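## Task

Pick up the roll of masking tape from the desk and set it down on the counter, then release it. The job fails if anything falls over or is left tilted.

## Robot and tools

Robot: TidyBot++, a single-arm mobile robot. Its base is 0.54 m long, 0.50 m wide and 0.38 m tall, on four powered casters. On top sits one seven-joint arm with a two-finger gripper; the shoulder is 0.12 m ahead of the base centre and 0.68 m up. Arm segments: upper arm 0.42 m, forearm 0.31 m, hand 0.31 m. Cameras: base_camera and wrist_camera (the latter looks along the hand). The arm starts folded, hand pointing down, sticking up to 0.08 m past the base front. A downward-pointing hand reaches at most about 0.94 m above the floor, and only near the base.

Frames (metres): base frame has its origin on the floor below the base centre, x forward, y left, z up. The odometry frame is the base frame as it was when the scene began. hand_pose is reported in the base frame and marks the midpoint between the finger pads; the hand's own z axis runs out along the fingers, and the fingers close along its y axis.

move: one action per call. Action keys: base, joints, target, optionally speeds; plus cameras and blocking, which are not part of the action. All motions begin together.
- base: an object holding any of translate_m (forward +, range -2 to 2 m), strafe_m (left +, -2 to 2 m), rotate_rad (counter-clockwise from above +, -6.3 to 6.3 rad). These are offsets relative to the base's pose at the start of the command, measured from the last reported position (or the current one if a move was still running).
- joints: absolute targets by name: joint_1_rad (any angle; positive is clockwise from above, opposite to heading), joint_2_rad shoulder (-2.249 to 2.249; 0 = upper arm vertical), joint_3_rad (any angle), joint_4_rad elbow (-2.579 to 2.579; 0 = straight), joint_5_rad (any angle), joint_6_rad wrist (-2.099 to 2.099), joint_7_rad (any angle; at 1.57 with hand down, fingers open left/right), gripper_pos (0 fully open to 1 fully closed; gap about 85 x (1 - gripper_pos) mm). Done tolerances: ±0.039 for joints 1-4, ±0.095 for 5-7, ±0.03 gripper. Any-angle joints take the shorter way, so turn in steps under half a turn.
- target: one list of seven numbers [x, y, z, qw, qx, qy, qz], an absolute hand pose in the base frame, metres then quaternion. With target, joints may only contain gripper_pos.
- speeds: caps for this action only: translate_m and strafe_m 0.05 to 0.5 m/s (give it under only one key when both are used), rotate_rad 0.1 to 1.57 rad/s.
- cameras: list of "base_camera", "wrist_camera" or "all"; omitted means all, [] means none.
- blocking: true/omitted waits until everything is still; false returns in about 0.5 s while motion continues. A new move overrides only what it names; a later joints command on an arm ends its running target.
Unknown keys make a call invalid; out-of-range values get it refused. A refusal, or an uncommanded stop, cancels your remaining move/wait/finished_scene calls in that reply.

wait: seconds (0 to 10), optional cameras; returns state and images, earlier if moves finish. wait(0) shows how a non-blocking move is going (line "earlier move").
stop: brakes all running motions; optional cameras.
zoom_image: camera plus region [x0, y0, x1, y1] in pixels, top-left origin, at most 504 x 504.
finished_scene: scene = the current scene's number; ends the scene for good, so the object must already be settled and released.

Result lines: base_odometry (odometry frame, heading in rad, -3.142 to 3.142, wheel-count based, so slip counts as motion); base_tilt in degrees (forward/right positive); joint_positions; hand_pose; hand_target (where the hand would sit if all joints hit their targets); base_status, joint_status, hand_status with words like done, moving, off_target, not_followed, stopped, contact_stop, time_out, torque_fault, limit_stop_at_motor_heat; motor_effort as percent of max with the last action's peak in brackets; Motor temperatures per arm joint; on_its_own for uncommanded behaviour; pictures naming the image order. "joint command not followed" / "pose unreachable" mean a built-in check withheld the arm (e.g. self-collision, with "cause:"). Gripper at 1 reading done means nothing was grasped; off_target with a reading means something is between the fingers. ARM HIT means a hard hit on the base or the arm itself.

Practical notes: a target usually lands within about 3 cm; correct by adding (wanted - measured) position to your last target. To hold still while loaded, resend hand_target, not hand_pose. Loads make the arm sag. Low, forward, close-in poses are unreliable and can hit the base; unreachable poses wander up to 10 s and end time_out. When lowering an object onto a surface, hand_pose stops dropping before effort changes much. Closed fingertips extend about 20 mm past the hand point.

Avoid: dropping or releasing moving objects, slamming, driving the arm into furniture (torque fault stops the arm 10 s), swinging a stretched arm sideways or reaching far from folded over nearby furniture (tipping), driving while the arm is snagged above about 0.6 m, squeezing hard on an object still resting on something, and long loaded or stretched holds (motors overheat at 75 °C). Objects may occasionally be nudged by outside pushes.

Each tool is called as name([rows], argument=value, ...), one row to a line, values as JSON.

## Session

move(joints={"joint_1_rad":0,"joint_2_rad":-0.3,"joint_3_rad":3.14,"joint_4_rad":-1.9,"joint_5_rad":0,"joint_6_rad":-0.35,"joint_7_rad":1.57})

move(base={"rotate_rad": 1.2})

move(base={"rotate_rad": 1.2})

move(base={"rotate_rad": 1.2})

move(base={"rotate_rad": 1.2})

Scene clock: 1.90 s.
Motor temperatures (°C): [30 28 29 31 40 41 42]
move: done
base_odometry: x=+0.000 y=+0.000 heading=+0.000
base_tilt: forward=-0.3 right=+0.2
base_status: not commanded
joint_positions: joint_1_rad=-0.009 joint_2_rad=-0.318 joint_3_rad=+3.136 joint_4_rad=-1.923 joint_5_rad=-0.007 joint_6_rad=-0.399 joint_7_rad=+1.597 gripper_pos=+0.000
joint_status: all done
motor_effort: joint_1_rad=+0(1) joint_2_rad=-10(10) joint_3_rad=+0(1) joint_4_rad=+20(21) joint_5_rad=+0(1) joint_6_rad=+8(8) joint_7_rad=+1(2)
hand_pose: x=+0.5839 y=+0.0095 z=+0.9403 quat_wxyz=(+0.001, +0.842, +0.016, +0.539) (m; base frame)
hand_target: x=+0.5980 y=+0.0022 z=+0.9594 quat_wxyz=(+0.000, +0.828, +0.000, +0.561) (m; base frame)
hand_status: not commanded
pictures: base_camera, wrist_camera
Images, in order (width x height): base_camera 644x364, wrist_camera 644x476.

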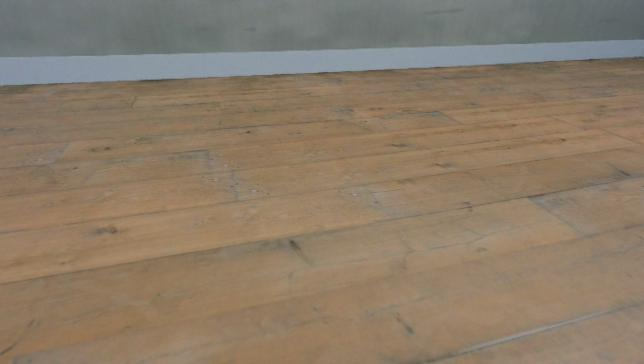

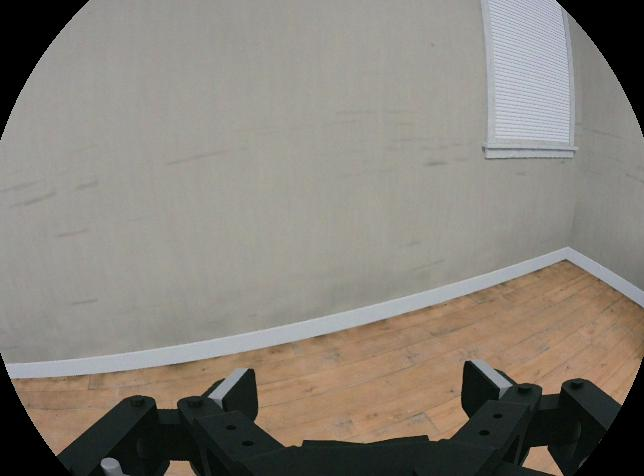

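Scene clock: 4.10 s.
Motor temperatures (°C): [30 28 29 32 40 41 42]
move: done
base_odometry: x=+0.000 y=+0.000 heading=+1.200
base_tilt: forward=-0.3 right=+0.1
base_status: done
joint_positions: joint_1_rad=-0.003 joint_2_rad=-0.314 joint_3_rad=+3.136 joint_4_rad=-1.923 joint_5_rad=-0.007 joint_6_rad=-0.393 joint_7_rad=+1.597 gripper_pos=+0.000
joint_status: not commanded
motor_effort: joint_1_rad=+0(2) joint_2_rad=-10(11) joint_3_rad=+0(2) joint_4_rad=+20(21) joint_5_rad=+0(1) joint_6_rad=+8(8) joint_7_rad=+1(2)
hand_pose: x=+0.5860 y=+0.0070 z=+0.9398 quat_wxyz=(+0.002, +0.842, +0.013, +0.539) (m; base frame)
hand_target: x=+0.5980 y=+0.0022 z=+0.9594 quat_wxyz=(+0.000, +0.828, +0.000, +0.561) (m; base frame)
hand_status: not commanded
pictures: base_camera, wrist_camera
Images, in order (width x height): base_camera 644x364, wrist_camera 644x476.

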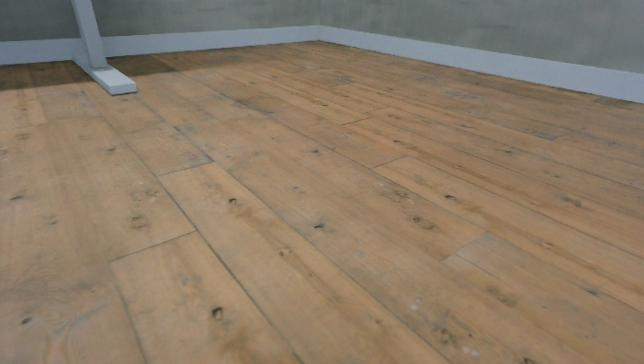

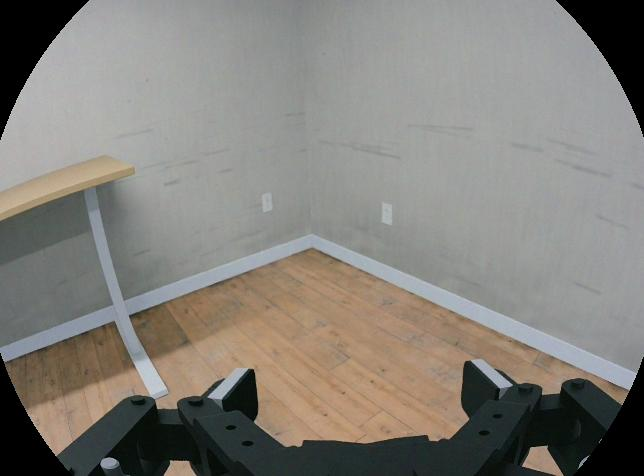

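Scene clock: 6.13 s.
Motor temperatures (°C): [30 28 29 32 40 41 42]
move: done
base_odometry: x=+0.000 y=+0.000 heading=+2.399
base_tilt: forward=-0.3 right=+0.2
base_status: done
joint_positions: joint_1_rad=-0.003 joint_2_rad=-0.311 joint_3_rad=+3.135 joint_4_rad=-1.923 joint_5_rad=-0.007 joint_6_rad=-0.392 joint_7_rad=+1.597 gripper_pos=+0.000
joint_status: not commanded
motor_effort: joint_1_rad=-1(2) joint_2_rad=-10(11) joint_3_rad=+0(2) joint_4_rad=+20(21) joint_5_rad=+1(1) joint_6_rad=+8(8) joint_7_rad=+1(2)
hand_pose: x=+0.5867 y=+0.0069 z=+0.9390 quat_wxyz=(+0.003, +0.842, +0.013, +0.539) (m; base frame)
hand_target: x=+0.5980 y=+0.0022 z=+0.9594 quat_wxyz=(+0.000, +0.828, +0.000, +0.561) (m; base frame)
hand_status: not commanded
pictures: base_camera, wrist_camera
Images, in order (width x height): base_camera 644x364, wrist_camera 644x476.

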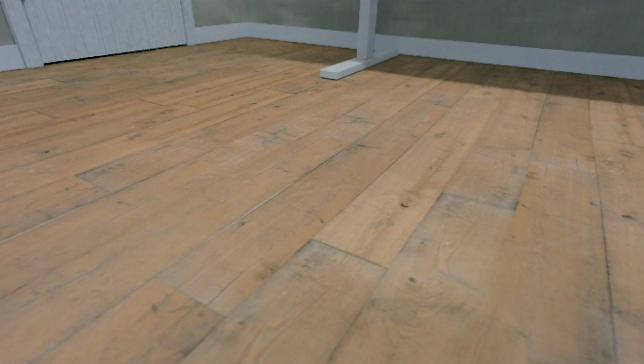

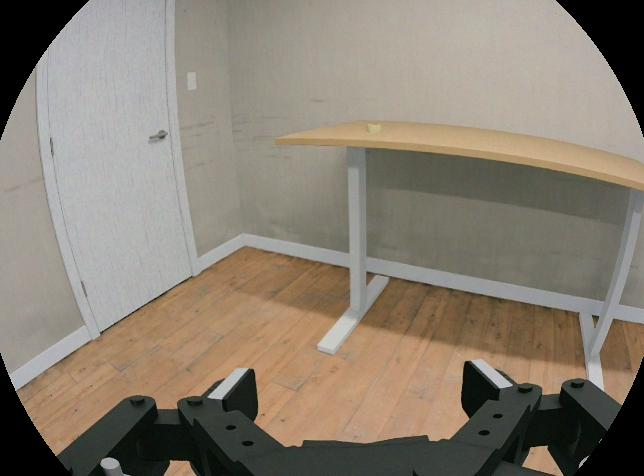

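Scene clock: 8.17 s.
Motor temperatures (°C): [30 28 29 32 40 41 42]
move: done
base_odometry: x=+0.000 y=+0.000 heading=-2.684
base_tilt: forward=-0.3 right=+0.1
base_status: done
joint_positions: joint_1_rad=-0.003 joint_2_rad=-0.311 joint_3_rad=+3.135 joint_4_rad=-1.923 joint_5_rad=-0.007 joint_6_rad=-0.392 joint_7_rad=+1.597 gripper_pos=+0.000
joint_status: not commanded
motor_effort: joint_1_rad=+0(2) joint_2_rad=-10(11) joint_3_rad=+0(2) joint_4_rad=+20(21) joint_5_rad=+0(1) joint_6_rad=+8(8) joint_7_rad=+1(2)
hand_pose: x=+0.5869 y=+0.0070 z=+0.9388 quat_wxyz=(+0.003, +0.842, +0.013, +0.539) (m; base frame)
hand_target: x=+0.5980 y=+0.0022 z=+0.9594 quat_wxyz=(+0.000, +0.828, +0.000, +0.561) (m; base frame)
hand_status: not commanded
pictures: base_camera, wrist_camera
Images, in order (width x height): base_camera 644x364, wrist_camera 644x476.

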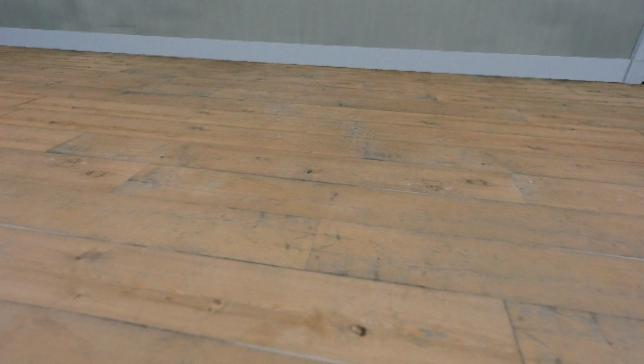

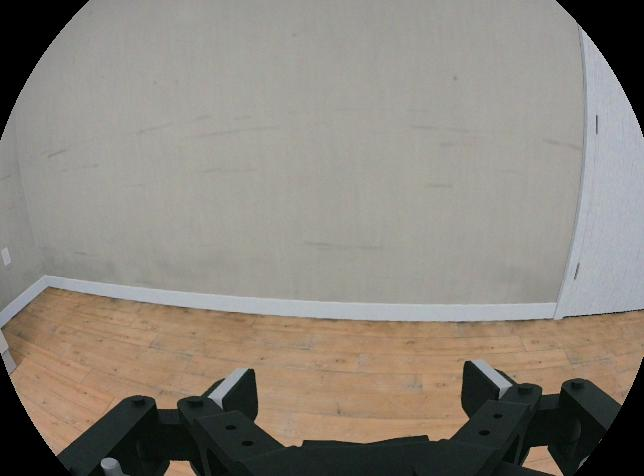

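Scene clock: 10.20 s.
Motor temperatures (°C): [30 28 29 32 40 41 42]
move: done
base_odometry: x=+0.000 y=+0.000 heading=-1.485
base_tilt: forward=-0.3 right=+0.2
base_status: done
joint_positions: joint_1_rad=-0.003 joint_2_rad=-0.310 joint_3_rad=+3.135 joint_4_rad=-1.923 joint_5_rad=-0.007 joint_6_rad=-0.392 joint_7_rad=+1.597 gripper_pos=+0.000
joint_status: not commanded
motor_effort: joint_1_rad=+0(2) joint_2_rad=-10(11) joint_3_rad=+0(2) joint_4_rad=+20(21) joint_5_rad=+0(1) joint_6_rad=+8(8) joint_7_rad=+1(2)
hand_pose: x=+0.5870 y=+0.0069 z=+0.9387 quat_wxyz=(+0.003, +0.842, +0.013, +0.539) (m; base frame)
hand_target: x=+0.5980 y=+0.0022 z=+0.9594 quat_wxyz=(+0.000, +0.828, +0.000, +0.561) (m; base frame)
hand_status: not commanded
pictures: base_camera, wrist_camera
Images, in order (width x height): base_camera 644x364, wrist_camera 644x476.

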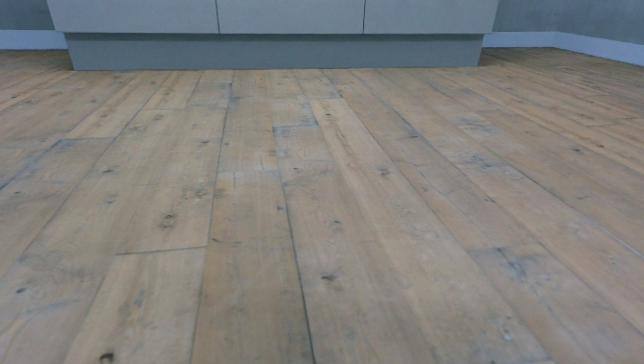

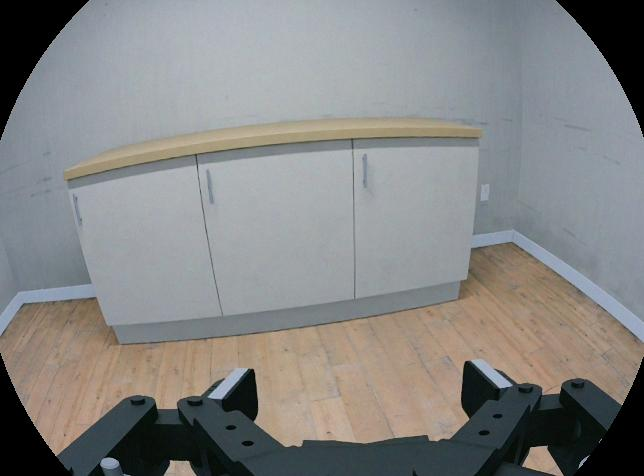

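move(base={"rotate_rad": 3.13}, cameras=["wrist_camera"])

move(base={"strafe_m": 1.15})

Scene clock: 26.33 s.
Motor temperatures (°C): [30 28 29 32 40 41 42]
move: done
base_odometry: x=+0.000 y=+0.000 heading=+1.645
base_tilt: forward=-0.3 right=+0.2
base_status: done
joint_positions: joint_1_rad=-0.002 joint_2_rad=-0.308 joint_3_rad=+3.139 joint_4_rad=-1.923 joint_5_rad=-0.007 joint_6_rad=-0.391 joint_7_rad=+1.597 gripper_pos=+0.000
joint_status: not commanded
motor_effort: joint_1_rad=-1(2) joint_2_rad=-10(12) joint_3_rad=+0(2) joint_4_rad=+20(21) joint_5_rad=+0(1) joint_6_rad=+8(8) joint_7_rad=+1(2)
hand_pose: x=+0.5877 y=+0.0049 z=+0.9379 quat_wxyz=(+0.003, +0.843, +0.011, +0.538) (m; base frame)
hand_target: x=+0.5980 y=+0.0022 z=+0.9594 quat_wxyz=(+0.000, +0.828, +0.000, +0.561) (m; base frame)
hand_status: not commanded
pictures: wrist_camera
Images, in order (width x height): wrist_camera 644x476.

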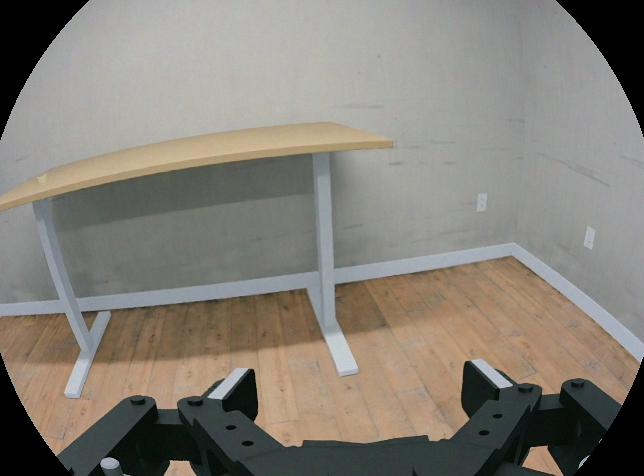

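Scene clock: 30.00 s.
Motor temperatures (°C): [30 28 29 32 40 41 42]
move: done
base_odometry: x=-1.147 y=-0.085 heading=+1.645
base_tilt: forward=-0.3 right=+0.1
base_status: done
joint_positions: joint_1_rad=-0.002 joint_2_rad=-0.308 joint_3_rad=+3.139 joint_4_rad=-1.923 joint_5_rad=-0.007 joint_6_rad=-0.391 joint_7_rad=+1.597 gripper_pos=+0.000
joint_status: not commanded
motor_effort: joint_1_rad=-1(1) joint_2_rad=-10(10) joint_3_rad=+0(2) joint_4_rad=+19(21) joint_5_rad=+1(1) joint_6_rad=+8(8) joint_7_rad=+1(2)
hand_pose: x=+0.5877 y=+0.0047 z=+0.9379 quat_wxyz=(+0.003, +0.843, +0.011, +0.538) (m; base frame)
hand_target: x=+0.5980 y=+0.0022 z=+0.9594 quat_wxyz=(+0.000, +0.828, +0.000, +0.561) (m; base frame)
hand_status: not commanded
pictures: base_camera, wrist_camera
Images, in order (width x height): base_camera 644x364, wrist_camera 644x476.

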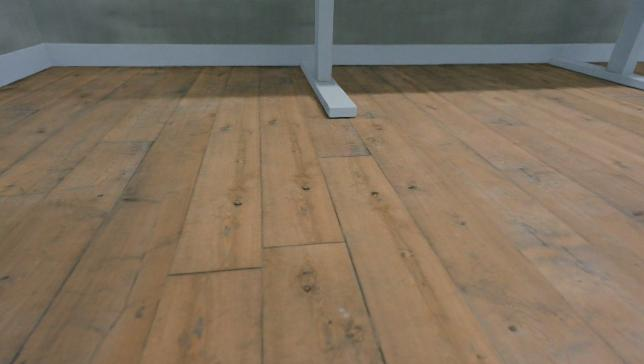

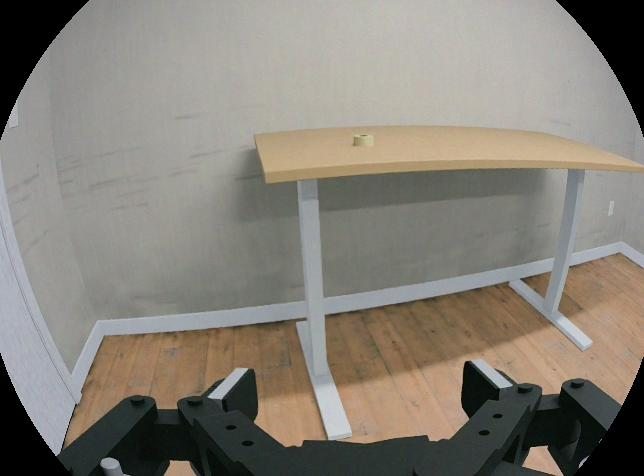

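move(joints={"joint_1_rad":0,"joint_2_rad":-0.3,"joint_3_rad":3.14,"joint_4_rad":-1.3,"joint_5_rad":0,"joint_6_rad":-1.2,"joint_7_rad":1.57}, cameras=[])

move(base={"translate_m": 0.55, "strafe_m": -0.1}, speeds={"translate_m": 0.3})

Scene clock: 61.93 s.
Motor temperatures (°C): [30 28 29 32 40 41 42]
move: done
base_odometry: x=-1.147 y=-0.085 heading=+1.645
base_tilt: forward=-0.3 right=+0.1
base_status: not commanded
joint_positions: joint_1_rad=-0.002 joint_2_rad=-0.308 joint_3_rad=+3.139 joint_4_rad=-1.324 joint_5_rad=-0.007 joint_6_rad=-1.153 joint_7_rad=+1.597 gripper_pos=+0.000
joint_status: all done
motor_effort: joint_1_rad=+0(1) joint_2_rad=-7(12) joint_3_rad=+0(1) joint_4_rad=+18(22) joint_5_rad=+0(1) joint_6_rad=+7(9) joint_7_rad=+1(2)
hand_pose: x=+0.5158 y=+0.0056 z=+1.0729 quat_wxyz=(+0.002, +0.884, +0.014, +0.467) (m; base frame)
hand_target: x=+0.5108 y=+0.0021 z=+1.0704 quat_wxyz=(+0.000, +0.891, +0.000, +0.454) (m; base frame)
hand_status: not commanded
pictures: none
No camera images: "cameras" was empty.

Scene clock: 64.77 s.
Motor temperatures (°C): [30 28 29 32 40 41 42]
move: done
base_odometry: x=-1.089 y=+0.471 heading=+1.646
base_tilt: forward=-0.3 right=+0.2
base_status: done
joint_positions: joint_1_rad=-0.002 joint_2_rad=-0.301 joint_3_rad=+3.139 joint_4_rad=-1.323 joint_5_rad=-0.007 joint_6_rad=-1.157 joint_7_rad=+1.597 gripper_pos=+0.000
joint_status: not commanded
motor_effort: joint_1_rad=-1(1) joint_2_rad=-8(10) joint_3_rad=+0(2) joint_4_rad=+17(18) joint_5_rad=+0(1) joint_6_rad=+7(8) joint_7_rad=+1(2)
hand_pose: x=+0.5178 y=+0.0056 z=+1.0700 quat_wxyz=(+0.002, +0.886, +0.014, +0.463) (m; base frame)
hand_target: x=+0.5108 y=+0.0021 z=+1.0704 quat_wxyz=(+0.000, +0.891, +0.000, +0.454) (m; base frame)
hand_status: not commanded
pictures: base_camera, wrist_camera
Images, in order (width x height): base_camera 644x364, wrist_camera 644x476.

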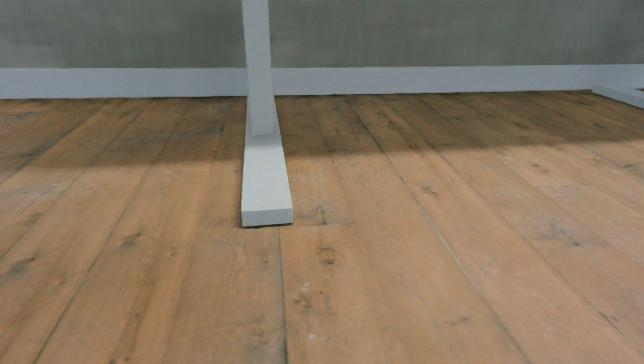

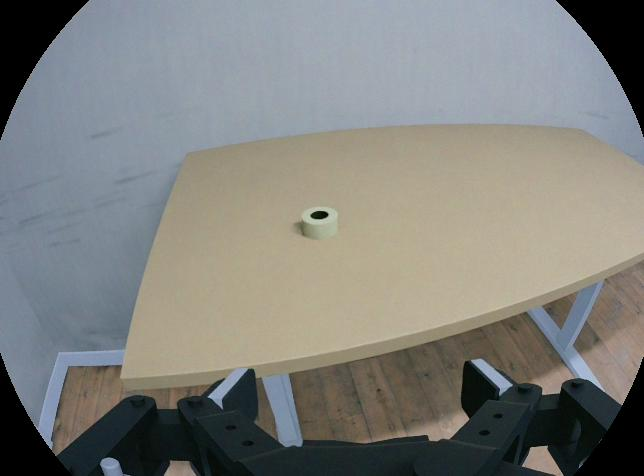

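move(base={"translate_m": 0.15}, speeds={"translate_m": 0.3}, cameras=["base_camera"])

move(target=[0.64, 0.02, 1.04, 0, 0.94, 0, 0.342], cameras=["wrist_camera"])

Scene clock: 74.70 s.
Motor temperatures (°C): [30 28 29 32 40 41 42]
move: done
base_odometry: x=-1.100 y=+0.621 heading=+1.645
base_tilt: forward=-0.3 right=+0.2
base_status: done
joint_positions: joint_1_rad=-0.002 joint_2_rad=-0.297 joint_3_rad=+3.139 joint_4_rad=-1.322 joint_5_rad=-0.007 joint_6_rad=-1.158 joint_7_rad=+1.597 gripper_pos=+0.000
joint_status: not commanded
motor_effort: joint_1_rad=+0(1) joint_2_rad=-7(11) joint_3_rad=+0(1) joint_4_rad=+17(18) joint_5_rad=+0(1) joint_6_rad=+7(7) joint_7_rad=+1(2)
hand_pose: x=+0.5192 y=+0.0056 z=+1.0683 quat_wxyz=(+0.002, +0.887, +0.014, +0.461) (m; base frame)
hand_target: x=+0.5108 y=+0.0021 z=+1.0704 quat_wxyz=(+0.000, +0.891, +0.000, +0.454) (m; base frame)
hand_status: not commanded
pictures: base_camera
Images, in order (width x height): base_camera 644x364.

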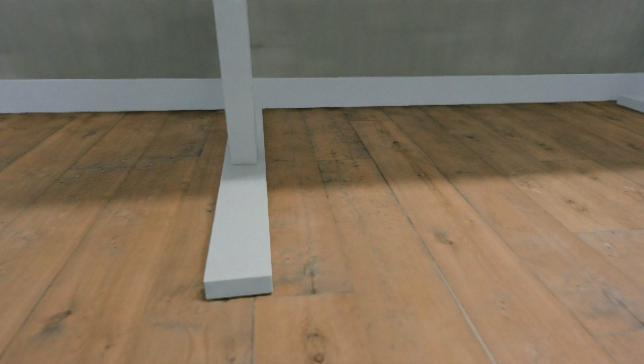

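Scene clock: 76.43 s.
Motor temperatures (°C): [30 28 29 32 40 41 42]
move: done
base_odometry: x=-1.100 y=+0.621 heading=+1.645
base_tilt: forward=-0.3 right=+0.2
base_status: not commanded
joint_positions: joint_1_rad=-0.062 joint_2_rad=+0.142 joint_3_rad=+3.154 joint_4_rad=-0.831 joint_5_rad=-0.007 joint_6_rad=-1.439 joint_7_rad=+1.595 gripper_pos=+0.000
joint_status: not commanded
motor_effort: joint_1_rad=+0(1) joint_2_rad=-22(25) joint_3_rad=+0(1) joint_4_rad=+17(18) joint_5_rad=+0(1) joint_6_rad=+6(7) joint_7_rad=+1(2)
hand_pose: x=+0.6451 y=+0.0302 z=+1.0432 quat_wxyz=(-0.007, +0.934, +0.036, +0.357) (m; base frame)
hand_target: x=+0.6400 y=+0.0200 z=+1.0400 quat_wxyz=(+0.000, +0.940, +0.000, +0.342) (m; base frame)
hand_status: done (0.012 m and 4.6 deg from the pose sent, 0.125 m and 15.0 deg at the start)
pictures: wrist_camera
Images, in order (width x height): wrist_camera 644x476.

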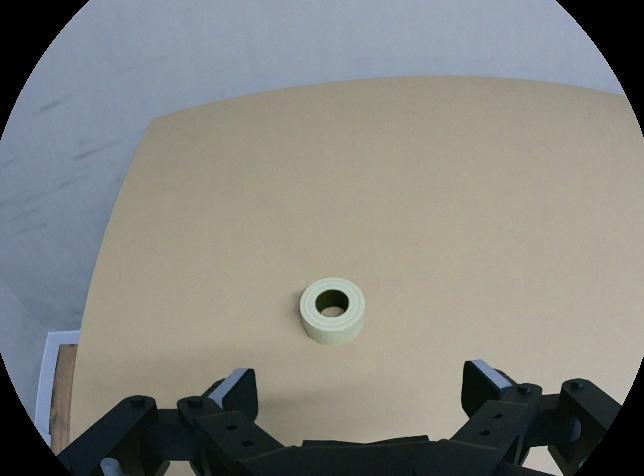

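move(target=[0.715, 0.02, 0.98, 0, 0.94, 0, 0.342], cameras=["wrist_camera"])

move(target=[0.745, 0.02, 0.945, 0, 0.94, 0, 0.342], cameras=["wrist_camera"])

Scene clock: 90.67 s.
Motor temperatures (°C): [30 28 29 32 40 41 42]
move: done
base_odometry: x=-1.100 y=+0.621 heading=+1.645
base_tilt: forward=-0.3 right=+0.1
base_status: not commanded
joint_positions: joint_1_rad=-0.062 joint_2_rad=+0.257 joint_3_rad=+3.165 joint_4_rad=-0.873 joint_5_rad=-0.007 joint_6_rad=-1.339 joint_7_rad=+1.595 gripper_pos=+0.000
joint_status: not commanded
motor_effort: joint_1_rad=+0(1) joint_2_rad=-27(32) joint_3_rad=+0(1) joint_4_rad=+17(19) joint_5_rad=+0(1) joint_6_rad=+5(6) joint_7_rad=+1(2)
hand_pose: x=+0.7037 y=+0.0284 z=+0.9795 quat_wxyz=(-0.003, +0.943, +0.032, +0.330) (m; base frame)
hand_target: x=+0.7150 y=+0.0200 z=+0.9800 quat_wxyz=(+0.000, +0.940, +0.000, +0.342) (m; base frame)
hand_status: done (0.014 m and 3.9 deg from the pose sent, 0.095 m and 4.6 deg at the start)
pictures: wrist_camera
Images, in order (width x height): wrist_camera 644x476.

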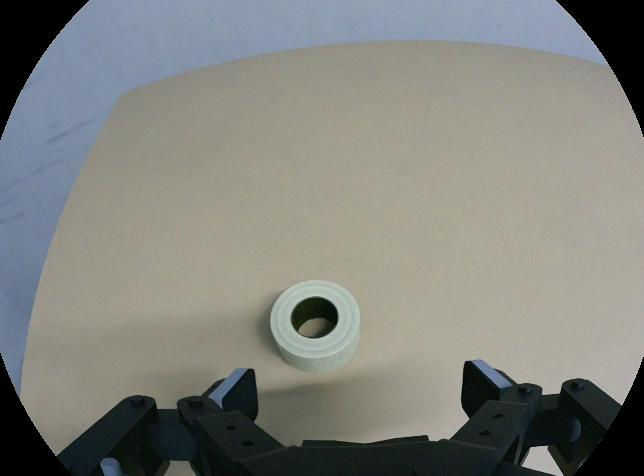

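Scene clock: 91.60 s.
Motor temperatures (°C): [30 28 29 32 40 41 42]
move: done
base_odometry: x=-1.100 y=+0.621 heading=+1.645
base_tilt: forward=-0.3 right=+0.2
base_status: not commanded
joint_positions: joint_1_rad=-0.062 joint_2_rad=+0.296 joint_3_rad=+3.165 joint_4_rad=-0.923 joint_5_rad=-0.007 joint_6_rad=-1.241 joint_7_rad=+1.595 gripper_pos=+0.000
joint_status: not commanded
motor_effort: joint_1_rad=-1(1) joint_2_rad=-30(32) joint_3_rad=+0(1) joint_4_rad=+18(19) joint_5_rad=+0(1) joint_6_rad=+6(6) joint_7_rad=+1(2)
hand_pose: x=+0.7325 y=+0.0294 z=+0.9507 quat_wxyz=(-0.003, +0.942, +0.031, +0.334) (m; base frame)
hand_target: x=+0.7450 y=+0.0200 z=+0.9450 quat_wxyz=(+0.000, +0.940, +0.000, +0.342) (m; base frame)
hand_status: done (0.017 m and 3.7 deg from the pose sent, 0.054 m and 3.9 deg at the start)
pictures: wrist_camera
Images, in order (width x height): wrist_camera 644x476.

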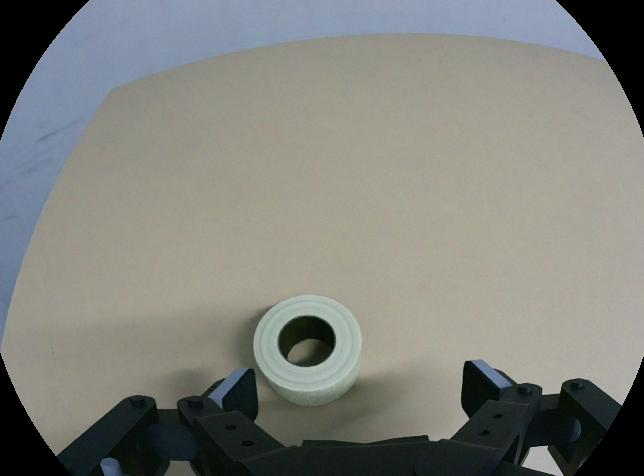

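move(target=[0.745, 0.042, 0.945, 0, 0.94, 0, 0.342], cameras=[])

move(target=[0.765, 0.042, 0.922, 0, 0.94, 0, 0.342], cameras=["wrist_camera"])

Scene clock: 99.90 s.
Motor temperatures (°C): [30 29 29 32 40 41 42]
move: done
base_odometry: x=-1.100 y=+0.621 heading=+1.645
base_tilt: forward=-0.3 right=+0.2
base_status: not commanded
joint_positions: joint_1_rad=-0.112 joint_2_rad=+0.296 joint_3_rad=+3.173 joint_4_rad=-0.923 joint_5_rad=+0.012 joint_6_rad=-1.241 joint_7_rad=+1.551 gripper_pos=+0.000
joint_status: not commanded
motor_effort: joint_1_rad=+0(2) joint_2_rad=-30(30) joint_3_rad=+0(1) joint_4_rad=+18(18) joint_5_rad=+0(1) joint_6_rad=+5(6) joint_7_rad=+1(2)
hand_pose: x=+0.7312 y=+0.0504 z=+0.9507 quat_wxyz=(-0.006, +0.942, +0.031, +0.334) (m; base frame)
hand_target: x=+0.7450 y=+0.0420 z=+0.9450 quat_wxyz=(+0.000, +0.940, +0.000, +0.342) (m; base frame)
hand_status: done (0.017 m and 3.7 deg from the pose sent, 0.019 m and 3.7 deg at the start)
pictures: none
No camera images: "cameras" was empty.

Scene clock: 100.73 s.
Motor temperatures (°C): [30 29 29 32 40 41 42]
move: done
base_odometry: x=-1.100 y=+0.621 heading=+1.645
base_tilt: forward=-0.3 right=+0.2
base_status: not commanded
joint_positions: joint_1_rad=-0.112 joint_2_rad=+0.332 joint_3_rad=+3.174 joint_4_rad=-0.941 joint_5_rad=+0.012 joint_6_rad=-1.183 joint_7_rad=+1.551 gripper_pos=+0.000
joint_status: not commanded
motor_effort: joint_1_rad=-1(1) joint_2_rad=-31(33) joint_3_rad=+0(1) joint_4_rad=+18(19) joint_5_rad=+0(1) joint_6_rad=+5(6) joint_7_rad=+1(2)
hand_pose: x=+0.7520 y=+0.0523 z=+0.9313 quat_wxyz=(-0.006, +0.941, +0.031, +0.337) (m; base frame)
hand_target: x=+0.7650 y=+0.0420 z=+0.9220 quat_wxyz=(+0.000, +0.940, +0.000, +0.342) (m; base frame)
hand_status: done (0.019 m and 3.7 deg from the pose sent, 0.045 m and 3.7 deg at the start)
pictures: wrist_camera
Images, in order (width x height): wrist_camera 644x476.

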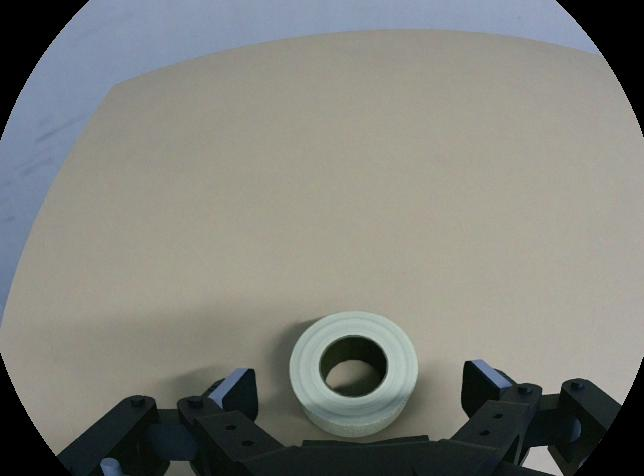

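move(target=[0.773, 0.043, 0.907, 0, 0.94, 0, 0.342], cameras=["wrist_camera"])

move(target=[0.776, 0.043, 0.898, 0, 0.94, 0, 0.342], cameras=["wrist_camera"])

Scene clock: 106.77 s.
Motor temperatures (°C): [30 29 29 32 40 41 42]
move: done
base_odometry: x=-1.100 y=+0.621 heading=+1.645
base_tilt: forward=-0.3 right=+0.1
base_status: not commanded
joint_positions: joint_1_rad=-0.112 joint_2_rad=+0.340 joint_3_rad=+3.174 joint_4_rad=-0.972 joint_5_rad=+0.012 joint_6_rad=-1.140 joint_7_rad=+1.551 gripper_pos=+0.000
joint_status: not commanded
motor_effort: joint_1_rad=+0(1) joint_2_rad=-32(33) joint_3_rad=+0(0) joint_4_rad=+19(19) joint_5_rad=+0(1) joint_6_rad=+5(6) joint_7_rad=+1(1)
hand_pose: x=+0.7595 y=+0.0529 z=+0.9187 quat_wxyz=(-0.006, +0.941, +0.032, +0.338) (m; base frame)
hand_target: x=+0.7730 y=+0.0430 z=+0.9070 quat_wxyz=(+0.000, +0.940, +0.000, +0.342) (m; base frame)
hand_status: done (0.020 m and 3.7 deg from the pose sent, 0.033 m and 3.7 deg at the start)
pictures: wrist_camera
Images, in order (width x height): wrist_camera 644x476.

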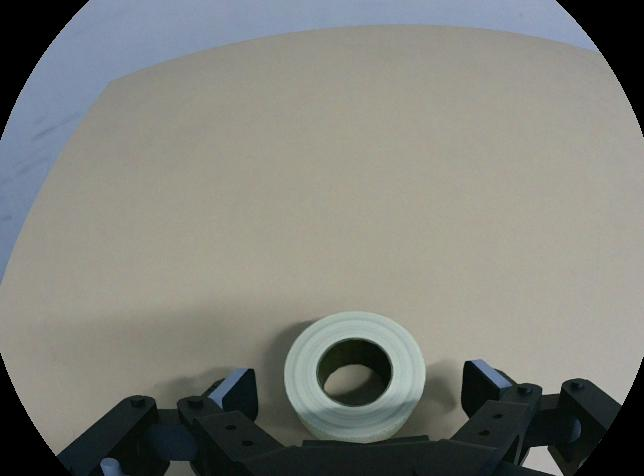

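Scene clock: 107.40 s.
Motor temperatures (°C): [30 29 29 32 40 41 42]
move: done
base_odometry: x=-1.100 y=+0.621 heading=+1.645
base_tilt: forward=-0.3 right=+0.2
base_status: not commanded
joint_positions: joint_1_rad=-0.112 joint_2_rad=+0.341 joint_3_rad=+3.174 joint_4_rad=-0.995 joint_5_rad=+0.012 joint_6_rad=-1.112 joint_7_rad=+1.551 gripper_pos=+0.000
joint_status: not commanded
motor_effort: joint_1_rad=+0(1) joint_2_rad=-31(33) joint_3_rad=+0(1) joint_4_rad=+18(19) joint_5_rad=+0(1) joint_6_rad=+5(6) joint_7_rad=+1(1)
hand_pose: x=+0.7625 y=+0.0531 z=+0.9124 quat_wxyz=(-0.006, +0.940, +0.032, +0.340) (m; base frame)
hand_target: x=+0.7760 y=+0.0430 z=+0.8980 quat_wxyz=(+0.000, +0.940, +0.000, +0.342) (m; base frame)
hand_status: done (0.022 m and 3.7 deg from the pose sent, 0.028 m and 3.7 deg at the start)
pictures: wrist_camera
Images, in order (width x height): wrist_camera 644x476.

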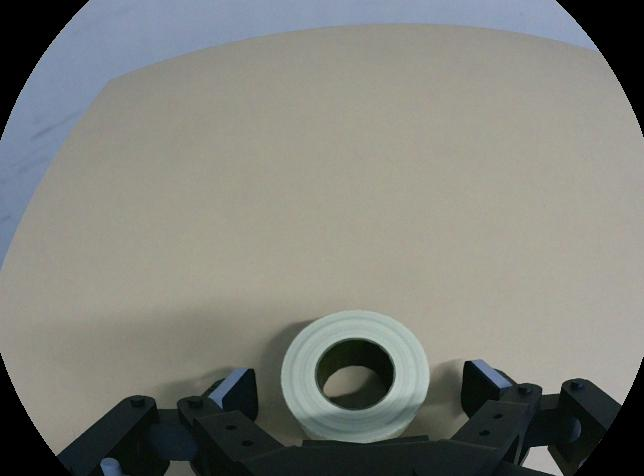

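move(target=[0.778, 0.043, 0.890, 0, 0.94, 0, 0.342], cameras=["wrist_camera"])

Scene clock: 113.70 s.
Motor temperatures (°C): [30 29 29 32 40 41 42]
move: done
base_odometry: x=-1.100 y=+0.621 heading=+1.645
base_tilt: forward=-0.3 right=+0.2
base_status: not commanded
joint_positions: joint_1_rad=-0.112 joint_2_rad=+0.339 joint_3_rad=+3.174 joint_4_rad=-1.009 joint_5_rad=+0.012 joint_6_rad=-1.081 joint_7_rad=+1.550 gripper_pos=+0.000
joint_status: not commanded
motor_effort: joint_1_rad=+0(1) joint_2_rad=-29(31) joint_3_rad=+0(1) joint_4_rad=+16(18) joint_5_rad=+1(1) joint_6_rad=+5(5) joint_7_rad=+1(2)
hand_pose: x=+0.7671 y=+0.0536 z=+0.9123 quat_wxyz=(-0.007, +0.937, +0.031, +0.349) (m; base frame)
hand_target: x=+0.7780 y=+0.0430 z=+0.8900 quat_wxyz=(+0.000, +0.940, +0.000, +0.342) (m; base frame)
hand_status: done (0.027 m and 3.8 deg from the pose sent, 0.029 m and 3.7 deg at the start)
pictures: wrist_camera
Images, in order (width x height): wrist_camera 644x476.

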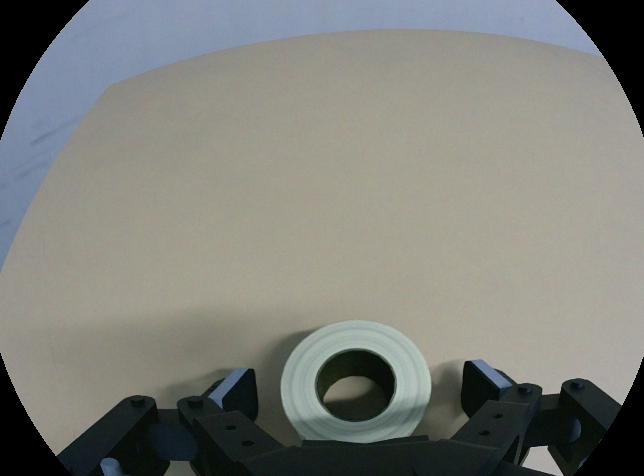

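Contact. Relieve and close.

move(target=[0.775, 0.043, 0.900, 0, 0.94, 0, 0.342], cameras=[])

move(joints={"gripper_pos": 0.5}, cameras=["wrist_camera"])

Scene clock: 119.27 s.
Motor temperatures (°C): [30 29 29 32 40 41 42]
move: done
base_odometry: x=-1.100 y=+0.621 heading=+1.645
base_tilt: forward=-0.3 right=+0.2
base_status: not commanded
joint_positions: joint_1_rad=-0.112 joint_2_rad=+0.340 joint_3_rad=+3.174 joint_4_rad=-1.007 joint_5_rad=+0.012 joint_6_rad=-1.082 joint_7_rad=+1.550 gripper_pos=+0.000
joint_status: not commanded
motor_effort: joint_1_rad=+0(1) joint_2_rad=-30(33) joint_3_rad=+0(1) joint_4_rad=+17(19) joint_5_rad=+1(1) joint_6_rad=+5(6) joint_7_rad=+1(2)
hand_pose: x=+0.7675 y=+0.0536 z=+0.9124 quat_wxyz=(-0.007, +0.937, +0.031, +0.349) (m; base frame)
hand_target: x=+0.7750 y=+0.0430 z=+0.9000 quat_wxyz=(+0.000, +0.940, +0.000, +0.342) (m; base frame)
hand_status: done (0.018 m and 3.8 deg from the pose sent, 0.018 m and 3.8 deg at the start)
pictures: none
No camera images: "cameras" was empty.

Scene clock: 120.10 s.
Motor temperatures (°C): [30 29 29 32 40 41 42]
move: off_target
base_odometry: x=-1.100 y=+0.621 heading=+1.645
base_tilt: forward=-0.3 right=+0.2
base_status: not commanded
joint_positions: joint_1_rad=-0.112 joint_2_rad=+0.332 joint_3_rad=+3.174 joint_4_rad=-1.004 joint_5_rad=+0.012 joint_6_rad=-1.082 joint_7_rad=+1.550 gripper_pos=+0.463
joint_status: gripper_pos off_target (ended at +0.463, target +0.500)
motor_effort: joint_1_rad=+0(1) joint_2_rad=-27(29) joint_3_rad=+0(1) joint_4_rad=+15(16) joint_5_rad=+1(2) joint_6_rad=+4(4) joint_7_rad=+1(2)
hand_pose: x=+0.7661 y=+0.0537 z=+0.9199 quat_wxyz=(-0.007, +0.934, +0.031, +0.355) (m; base frame)
hand_target: x=+0.7750 y=+0.0430 z=+0.9000 quat_wxyz=(+0.000, +0.940, +0.000, +0.342) (m; base frame)
hand_status: not commanded
pictures: wrist_camera
Images, in order (width x height): wrist_camera 644x476.

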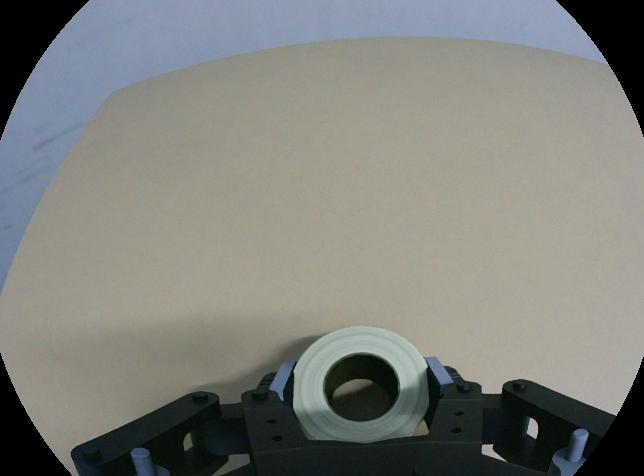

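move(joints={"gripper_pos": 0.65}, cameras=[])

move(target=[0.74, 0.04, 1.0, 0, 0.94, 0, 0.342], cameras=["wrist_camera"])

move(target=[0.60, 0.0, 1.07, 0, 0.924, 0, 0.383], cameras=[])

move(base={"translate_m": -0.7}, cameras=[])

move(base={"rotate_rad": -3.11}, joints={"joint_1_rad":0,"joint_2_rad":-0.3,"joint_3_rad":3.14,"joint_4_rad":-1.3,"joint_5_rad":0,"joint_6_rad":-0.9,"joint_7_rad":1.57}, cameras=["wrist_camera"])

move(base={"strafe_m": 1.2, "translate_m": 0.85})

Scene clock: 142.47 s.
Motor temperatures (°C): [30 29 29 32 40 41 42]
move: off_target
base_odometry: x=-1.100 y=+0.621 heading=+1.645
base_tilt: forward=-0.2 right=+0.2
base_status: not commanded
joint_positions: joint_1_rad=-0.112 joint_2_rad=+0.332 joint_3_rad=+3.174 joint_4_rad=-1.004 joint_5_rad=+0.012 joint_6_rad=-1.082 joint_7_rad=+1.550 gripper_pos=+0.463
joint_status: gripper_pos off_target (ended at +0.463, target +0.650)
motor_effort: joint_1_rad=+0(1) joint_2_rad=-27(27) joint_3_rad=+0(1) joint_4_rad=+15(16) joint_5_rad=+1(1) joint_6_rad=+4(4) joint_7_rad=+1(2)
hand_pose: x=+0.7661 y=+0.0537 z=+0.9199 quat_wxyz=(-0.007, +0.934, +0.031, +0.355) (m; base frame)
hand_target: x=+0.7750 y=+0.0430 z=+0.9000 quat_wxyz=(+0.000, +0.940, +0.000, +0.342) (m; base frame)
hand_status: not commanded
pictures: none
No camera images: "cameras" was empty.

Scene clock: 144.00 s.
Motor temperatures (°C): [30 29 29 32 40 41 42]
move: done
base_odometry: x=-1.100 y=+0.621 heading=+1.645
base_tilt: forward=-0.3 right=+0.1
base_status: not commanded
joint_positions: joint_1_rad=-0.112 joint_2_rad=+0.359 joint_3_rad=+3.181 joint_4_rad=-0.662 joint_5_rad=+0.012 joint_6_rad=-1.384 joint_7_rad=+1.550 gripper_pos=+0.464
joint_status: not commanded
motor_effort: joint_1_rad=+0(1) joint_2_rad=-31(35) joint_3_rad=+0(1) joint_4_rad=+17(20) joint_5_rad=+0(1) joint_6_rad=+6(6) joint_7_rad=+1(2)
hand_pose: x=+0.7424 y=+0.0492 z=+1.0094 quat_wxyz=(-0.005, +0.932, +0.027, +0.360) (m; base frame)
hand_target: x=+0.7400 y=+0.0400 z=+1.0000 quat_wxyz=(+0.000, +0.940, +0.000, +0.342) (m; base frame)
hand_status: done (0.013 m and 3.8 deg from the pose sent, 0.085 m and 4.0 deg at the start)
pictures: wrist_camera
Images, in order (width x height): wrist_camera 644x476.

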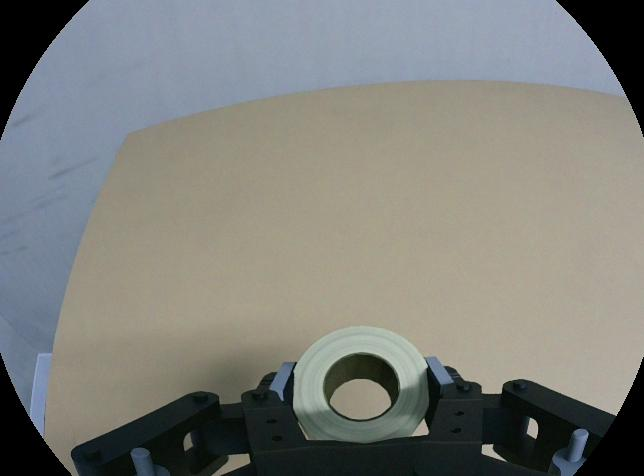

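Scene clock: 145.80 s.
Motor temperatures (°C): [30 29 29 32 40 41 42]
move: done
base_odometry: x=-1.100 y=+0.621 heading=+1.645
base_tilt: forward=-0.3 right=+0.2
base_status: not commanded
joint_positions: joint_1_rad=-0.039 joint_2_rad=+0.009 joint_3_rad=+3.181 joint_4_rad=-0.901 joint_5_rad=+0.012 joint_6_rad=-1.385 joint_7_rad=+1.550 gripper_pos=+0.464
joint_status: not commanded
motor_effort: joint_1_rad=+0(1) joint_2_rad=-17(34) joint_3_rad=+0(1) joint_4_rad=+16(18) joint_5_rad=+1(1) joint_6_rad=+7(7) joint_7_rad=+1(2)
hand_pose: x=+0.6045 y=-0.0024 z=+1.0895 quat_wxyz=(+0.002, +0.912, -0.011, +0.411) (m; base frame)
hand_target: x=+0.6000 y=+0.0000 z=+1.0700 quat_wxyz=(+0.000, +0.924, +0.000, +0.383) (m; base frame)
hand_status: done (0.020 m and 3.7 deg from the pose sent, 0.162 m and 4.2 deg at the start)
pictures: none
No camera images: "cameras" was empty.

Scene clock: 148.70 s.
Motor temperatures (°C): [30 29 29 32 40 41 42]
move: done
base_odometry: x=-1.047 y=-0.077 heading=+1.646
base_tilt: forward=-0.3 right=+0.2
base_status: done
joint_positions: joint_1_rad=-0.035 joint_2_rad=+0.010 joint_3_rad=+3.180 joint_4_rad=-0.905 joint_5_rad=+0.012 joint_6_rad=-1.386 joint_7_rad=+1.550 gripper_pos=+0.464
joint_status: not commanded
motor_effort: joint_1_rad=+0(2) joint_2_rad=-17(21) joint_3_rad=+0(2) joint_4_rad=+16(18) joint_5_rad=+0(1) joint_6_rad=+7(7) joint_7_rad=+1(2)
hand_pose: x=+0.6047 y=-0.0038 z=+1.0865 quat_wxyz=(+0.002, +0.913, -0.012, +0.408) (m; base frame)
hand_target: x=+0.6000 y=+0.0000 z=+1.0700 quat_wxyz=(+0.000, +0.924, +0.000, +0.383) (m; base frame)
hand_status: not commanded
pictures: none
No camera images: "cameras" was empty.

Scene clock: 152.17 s.
Motor temperatures (°C): [30 29 29 32 40 41 42]
move: done
base_odometry: x=-1.047 y=-0.077 heading=-1.463
base_tilt: forward=-0.3 right=+0.2
base_status: done
joint_positions: joint_1_rad=-0.009 joint_2_rad=-0.289 joint_3_rad=+3.150 joint_4_rad=-1.291 joint_5_rad=+0.012 joint_6_rad=-0.945 joint_7_rad=+1.550 gripper_pos=+0.464
joint_status: all done
motor_effort: joint_1_rad=+0(2) joint_2_rad=-8(19) joint_3_rad=+0(2) joint_4_rad=+17(20) joint_5_rad=+1(2) joint_6_rad=+8(9) joint_7_rad=+1(2)
hand_pose: x=+0.5535 y=-0.0023 z=+1.1405 quat_wxyz=(-0.001, +0.827, -0.009, +0.563) (m; base frame)
hand_target: x=+0.5537 y=+0.0022 z=+1.1530 quat_wxyz=(+0.000, +0.813, +0.000, +0.582) (m; base frame)
hand_status: not commanded
pictures: wrist_camera
Images, in order (width x height): wrist_camera 644x476.

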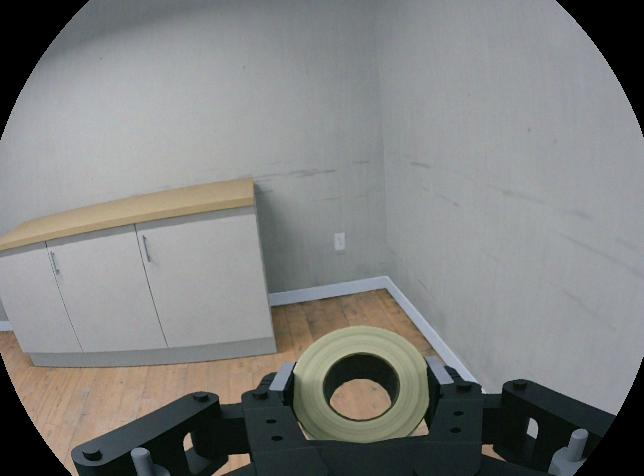

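Scene clock: 156.27 s.
Motor temperatures (°C): [30 29 29 32 40 41 42]
move: done
base_odometry: x=+0.237 y=-0.794 heading=-1.463
base_tilt: forward=-0.3 right=+0.2
base_status: done
joint_positions: joint_1_rad=-0.008 joint_2_rad=-0.302 joint_3_rad=+3.143 joint_4_rad=-1.291 joint_5_rad=+0.012 joint_6_rad=-0.944 joint_7_rad=+1.550 gripper_pos=+0.464
joint_status: not commanded
motor_effort: joint_1_rad=+0(2) joint_2_rad=-8(11) joint_3_rad=+0(2) joint_4_rad=+18(19) joint_5_rad=+1(1) joint_6_rad=+8(9) joint_7_rad=+1(2)
hand_pose: x=+0.5479 y=+0.0007 z=+1.1457 quat_wxyz=(-0.002, +0.823, -0.006, +0.568) (m; base frame)
hand_target: x=+0.5537 y=+0.0022 z=+1.1530 quat_wxyz=(+0.000, +0.813, +0.000, +0.582) (m; base frame)
hand_status: not commanded
pictures: base_camera, wrist_camera
Images, in order (width x height): base_camera 644x364, wrist_camera 644x476.

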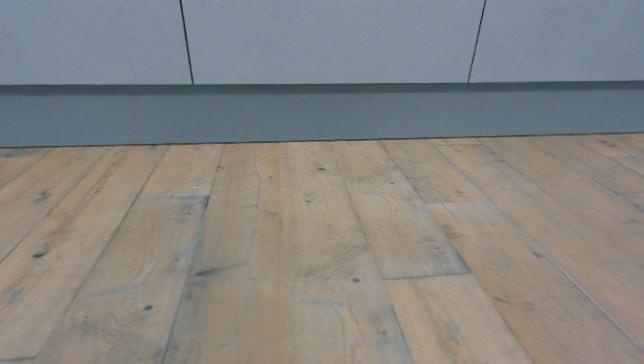

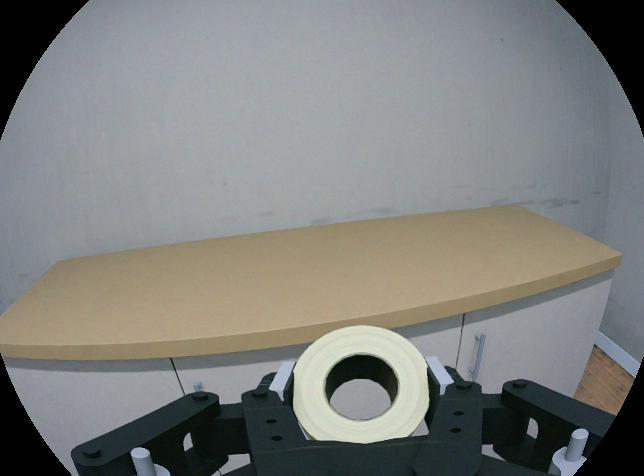

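move(base={"translate_m": 0.35}, target=[0.69, 0.0, 1.08, 0, 0.93, 0, 0.367], speeds={"translate_m": 0.3}, cameras=["base_camera"])

move(target=[0.77, 0.0, 0.96, 0, 0.933, 0, 0.36], cameras=["wrist_camera"])

Scene clock: 164.73 s.
Motor temperatures (°C): [30 29 29 32 40 41 42]
move: done
base_odometry: x=+0.275 y=-1.142 heading=-1.463
base_tilt: forward=-0.3 right=+0.2
base_status: done
joint_positions: joint_1_rad=-0.008 joint_2_rad=+0.337 joint_3_rad=+3.175 joint_4_rad=-0.424 joint_5_rad=+0.008 joint_6_rad=-1.597 joint_7_rad=+1.550 gripper_pos=+0.464
joint_status: not commanded
motor_effort: joint_1_rad=+0(1) joint_2_rad=-28(32) joint_3_rad=+0(1) joint_4_rad=+14(18) joint_5_rad=+1(1) joint_6_rad=+6(9) joint_7_rad=+1(2)
hand_pose: x=+0.6950 y=-0.0104 z=+1.0859 quat_wxyz=(+0.009, +0.924, -0.020, +0.382) (m; base frame)
hand_target: x=+0.6900 y=+0.0000 z=+1.0800 quat_wxyz=(+0.000, +0.930, +0.000, +0.367) (m; base frame)
hand_status: done (0.013 m and 3.2 deg from the pose sent, 0.157 m and 26.2 deg at the start)
pictures: base_camera
Images, in order (width x height): base_camera 644x364.

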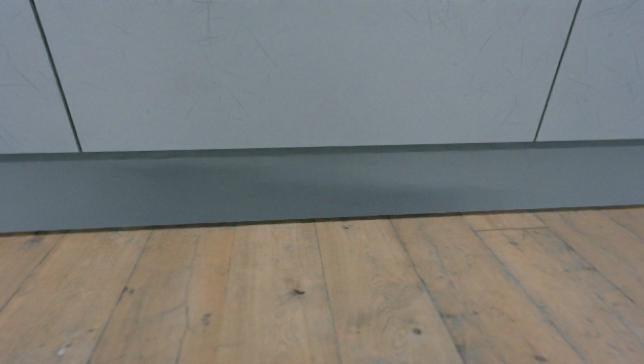

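Scene clock: 166.63 s.
Motor temperatures (°C): [30 29 29 32 40 41 42]
move: done
base_odometry: x=+0.275 y=-1.142 heading=-1.463
base_tilt: forward=-0.3 right=+0.1
base_status: not commanded
joint_positions: joint_1_rad=-0.008 joint_2_rad=+0.347 joint_3_rad=+3.175 joint_4_rad=-0.823 joint_5_rad=+0.008 joint_6_rad=-1.258 joint_7_rad=+1.550 gripper_pos=+0.464
joint_status: not commanded
motor_effort: joint_1_rad=+0(1) joint_2_rad=-32(33) joint_3_rad=+0(1) joint_4_rad=+18(19) joint_5_rad=+1(1) joint_6_rad=+6(6) joint_7_rad=+1(2)
hand_pose: x=+0.7556 y=-0.0129 z=+0.9648 quat_wxyz=(+0.010, +0.937, -0.019, +0.349) (m; base frame)
hand_target: x=+0.7700 y=+0.0000 z=+0.9600 quat_wxyz=(+0.000, +0.933, +0.000, +0.360) (m; base frame)
hand_status: done (0.020 m and 2.8 deg from the pose sent, 0.147 m and 3.7 deg at the start)
pictures: wrist_camera
Images, in order (width x height): wrist_camera 644x476.

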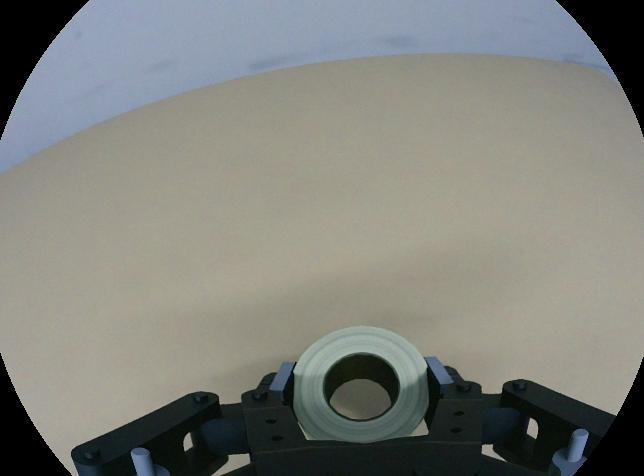

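move(target=[0.775, 0.0, 0.935, 0, 0.931, 0, 0.365], cameras=[])

move(target=[0.775, 0.0, 0.92, 0, 0.931, 0, 0.365], cameras=[])

move(target=[0.775, 0.0, 0.91, 0, 0.931, 0, 0.365], cameras=["wrist_camera"])

Scene clock: 173.70 s.
Motor temperatures (°C): [30 29 29 32 40 41 42]
move: done
base_odometry: x=+0.275 y=-1.142 heading=-1.463
base_tilt: forward=-0.2 right=+0.1
base_status: not commanded
joint_positions: joint_1_rad=-0.008 joint_2_rad=+0.340 joint_3_rad=+3.175 joint_4_rad=-0.945 joint_5_rad=+0.008 joint_6_rad=-1.146 joint_7_rad=+1.550 gripper_pos=+0.464
joint_status: not commanded
motor_effort: joint_1_rad=+0(1) joint_2_rad=-32(34) joint_3_rad=+0(1) joint_4_rad=+18(19) joint_5_rad=+0(1) joint_6_rad=+6(6) joint_7_rad=+1(2)
hand_pose: x=+0.7643 y=-0.0135 z=+0.9309 quat_wxyz=(+0.010, +0.937, -0.019, +0.348) (m; base frame)
hand_target: x=+0.7750 y=+0.0000 z=+0.9350 quat_wxyz=(+0.000, +0.931, +0.000, +0.365) (m; base frame)
hand_status: done (0.018 m and 3.2 deg from the pose sent, 0.038 m and 3.1 deg at the start)
pictures: none
No camera images: "cameras" was empty.

Scene clock: 174.50 s.
Motor temperatures (°C): [30 29 29 32 40 41 42]
move: done
base_odometry: x=+0.275 y=-1.142 heading=-1.463
base_tilt: forward=-0.3 right=+0.2
base_status: not commanded
joint_positions: joint_1_rad=-0.008 joint_2_rad=+0.323 joint_3_rad=+3.175 joint_4_rad=-1.000 joint_5_rad=+0.008 joint_6_rad=-1.086 joint_7_rad=+1.550 gripper_pos=+0.464
joint_status: not commanded
motor_effort: joint_1_rad=+0(1) joint_2_rad=-29(32) joint_3_rad=+0(1) joint_4_rad=+17(19) joint_5_rad=+0(1) joint_6_rad=+6(6) joint_7_rad=+1(2)
hand_pose: x=+0.7658 y=-0.0137 z=+0.9264 quat_wxyz=(+0.009, +0.933, -0.019, +0.358) (m; base frame)
hand_target: x=+0.7750 y=+0.0000 z=+0.9200 quat_wxyz=(+0.000, +0.931, +0.000, +0.365) (m; base frame)
hand_status: done (0.018 m and 2.5 deg from the pose sent, 0.020 m and 3.2 deg at the start)
pictures: none
No camera images: "cameras" was empty.

Scene clock: 175.20 s.
Motor temperatures (°C): [30 29 29 32 40 41 42]
move: done
base_odometry: x=+0.275 y=-1.142 heading=-1.463
base_tilt: forward=-0.3 right=+0.2
base_status: not commanded
joint_positions: joint_1_rad=-0.008 joint_2_rad=+0.308 joint_3_rad=+3.175 joint_4_rad=-1.035 joint_5_rad=+0.008 joint_6_rad=-1.046 joint_7_rad=+1.550 gripper_pos=+0.464
joint_status: not commanded
motor_effort: joint_1_rad=+0(1) joint_2_rad=-28(30) joint_3_rad=+1(1) joint_4_rad=+17(17) joint_5_rad=+0(1) joint_6_rad=+5(5) joint_7_rad=+1(2)
hand_pose: x=+0.7659 y=-0.0139 z=+0.9265 quat_wxyz=(+0.009, +0.930, -0.018, +0.367) (m; base frame)
hand_target: x=+0.7750 y=+0.0000 z=+0.9100 quat_wxyz=(+0.000, +0.931, +0.000, +0.365) (m; base frame)
hand_status: done (0.023 m and 2.4 deg from the pose sent, 0.023 m and 2.5 deg at the start)
pictures: wrist_camera
Images, in order (width x height): wrist_camera 644x476.

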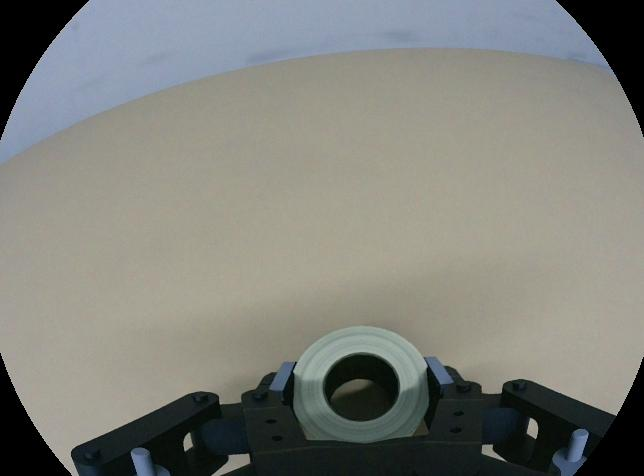

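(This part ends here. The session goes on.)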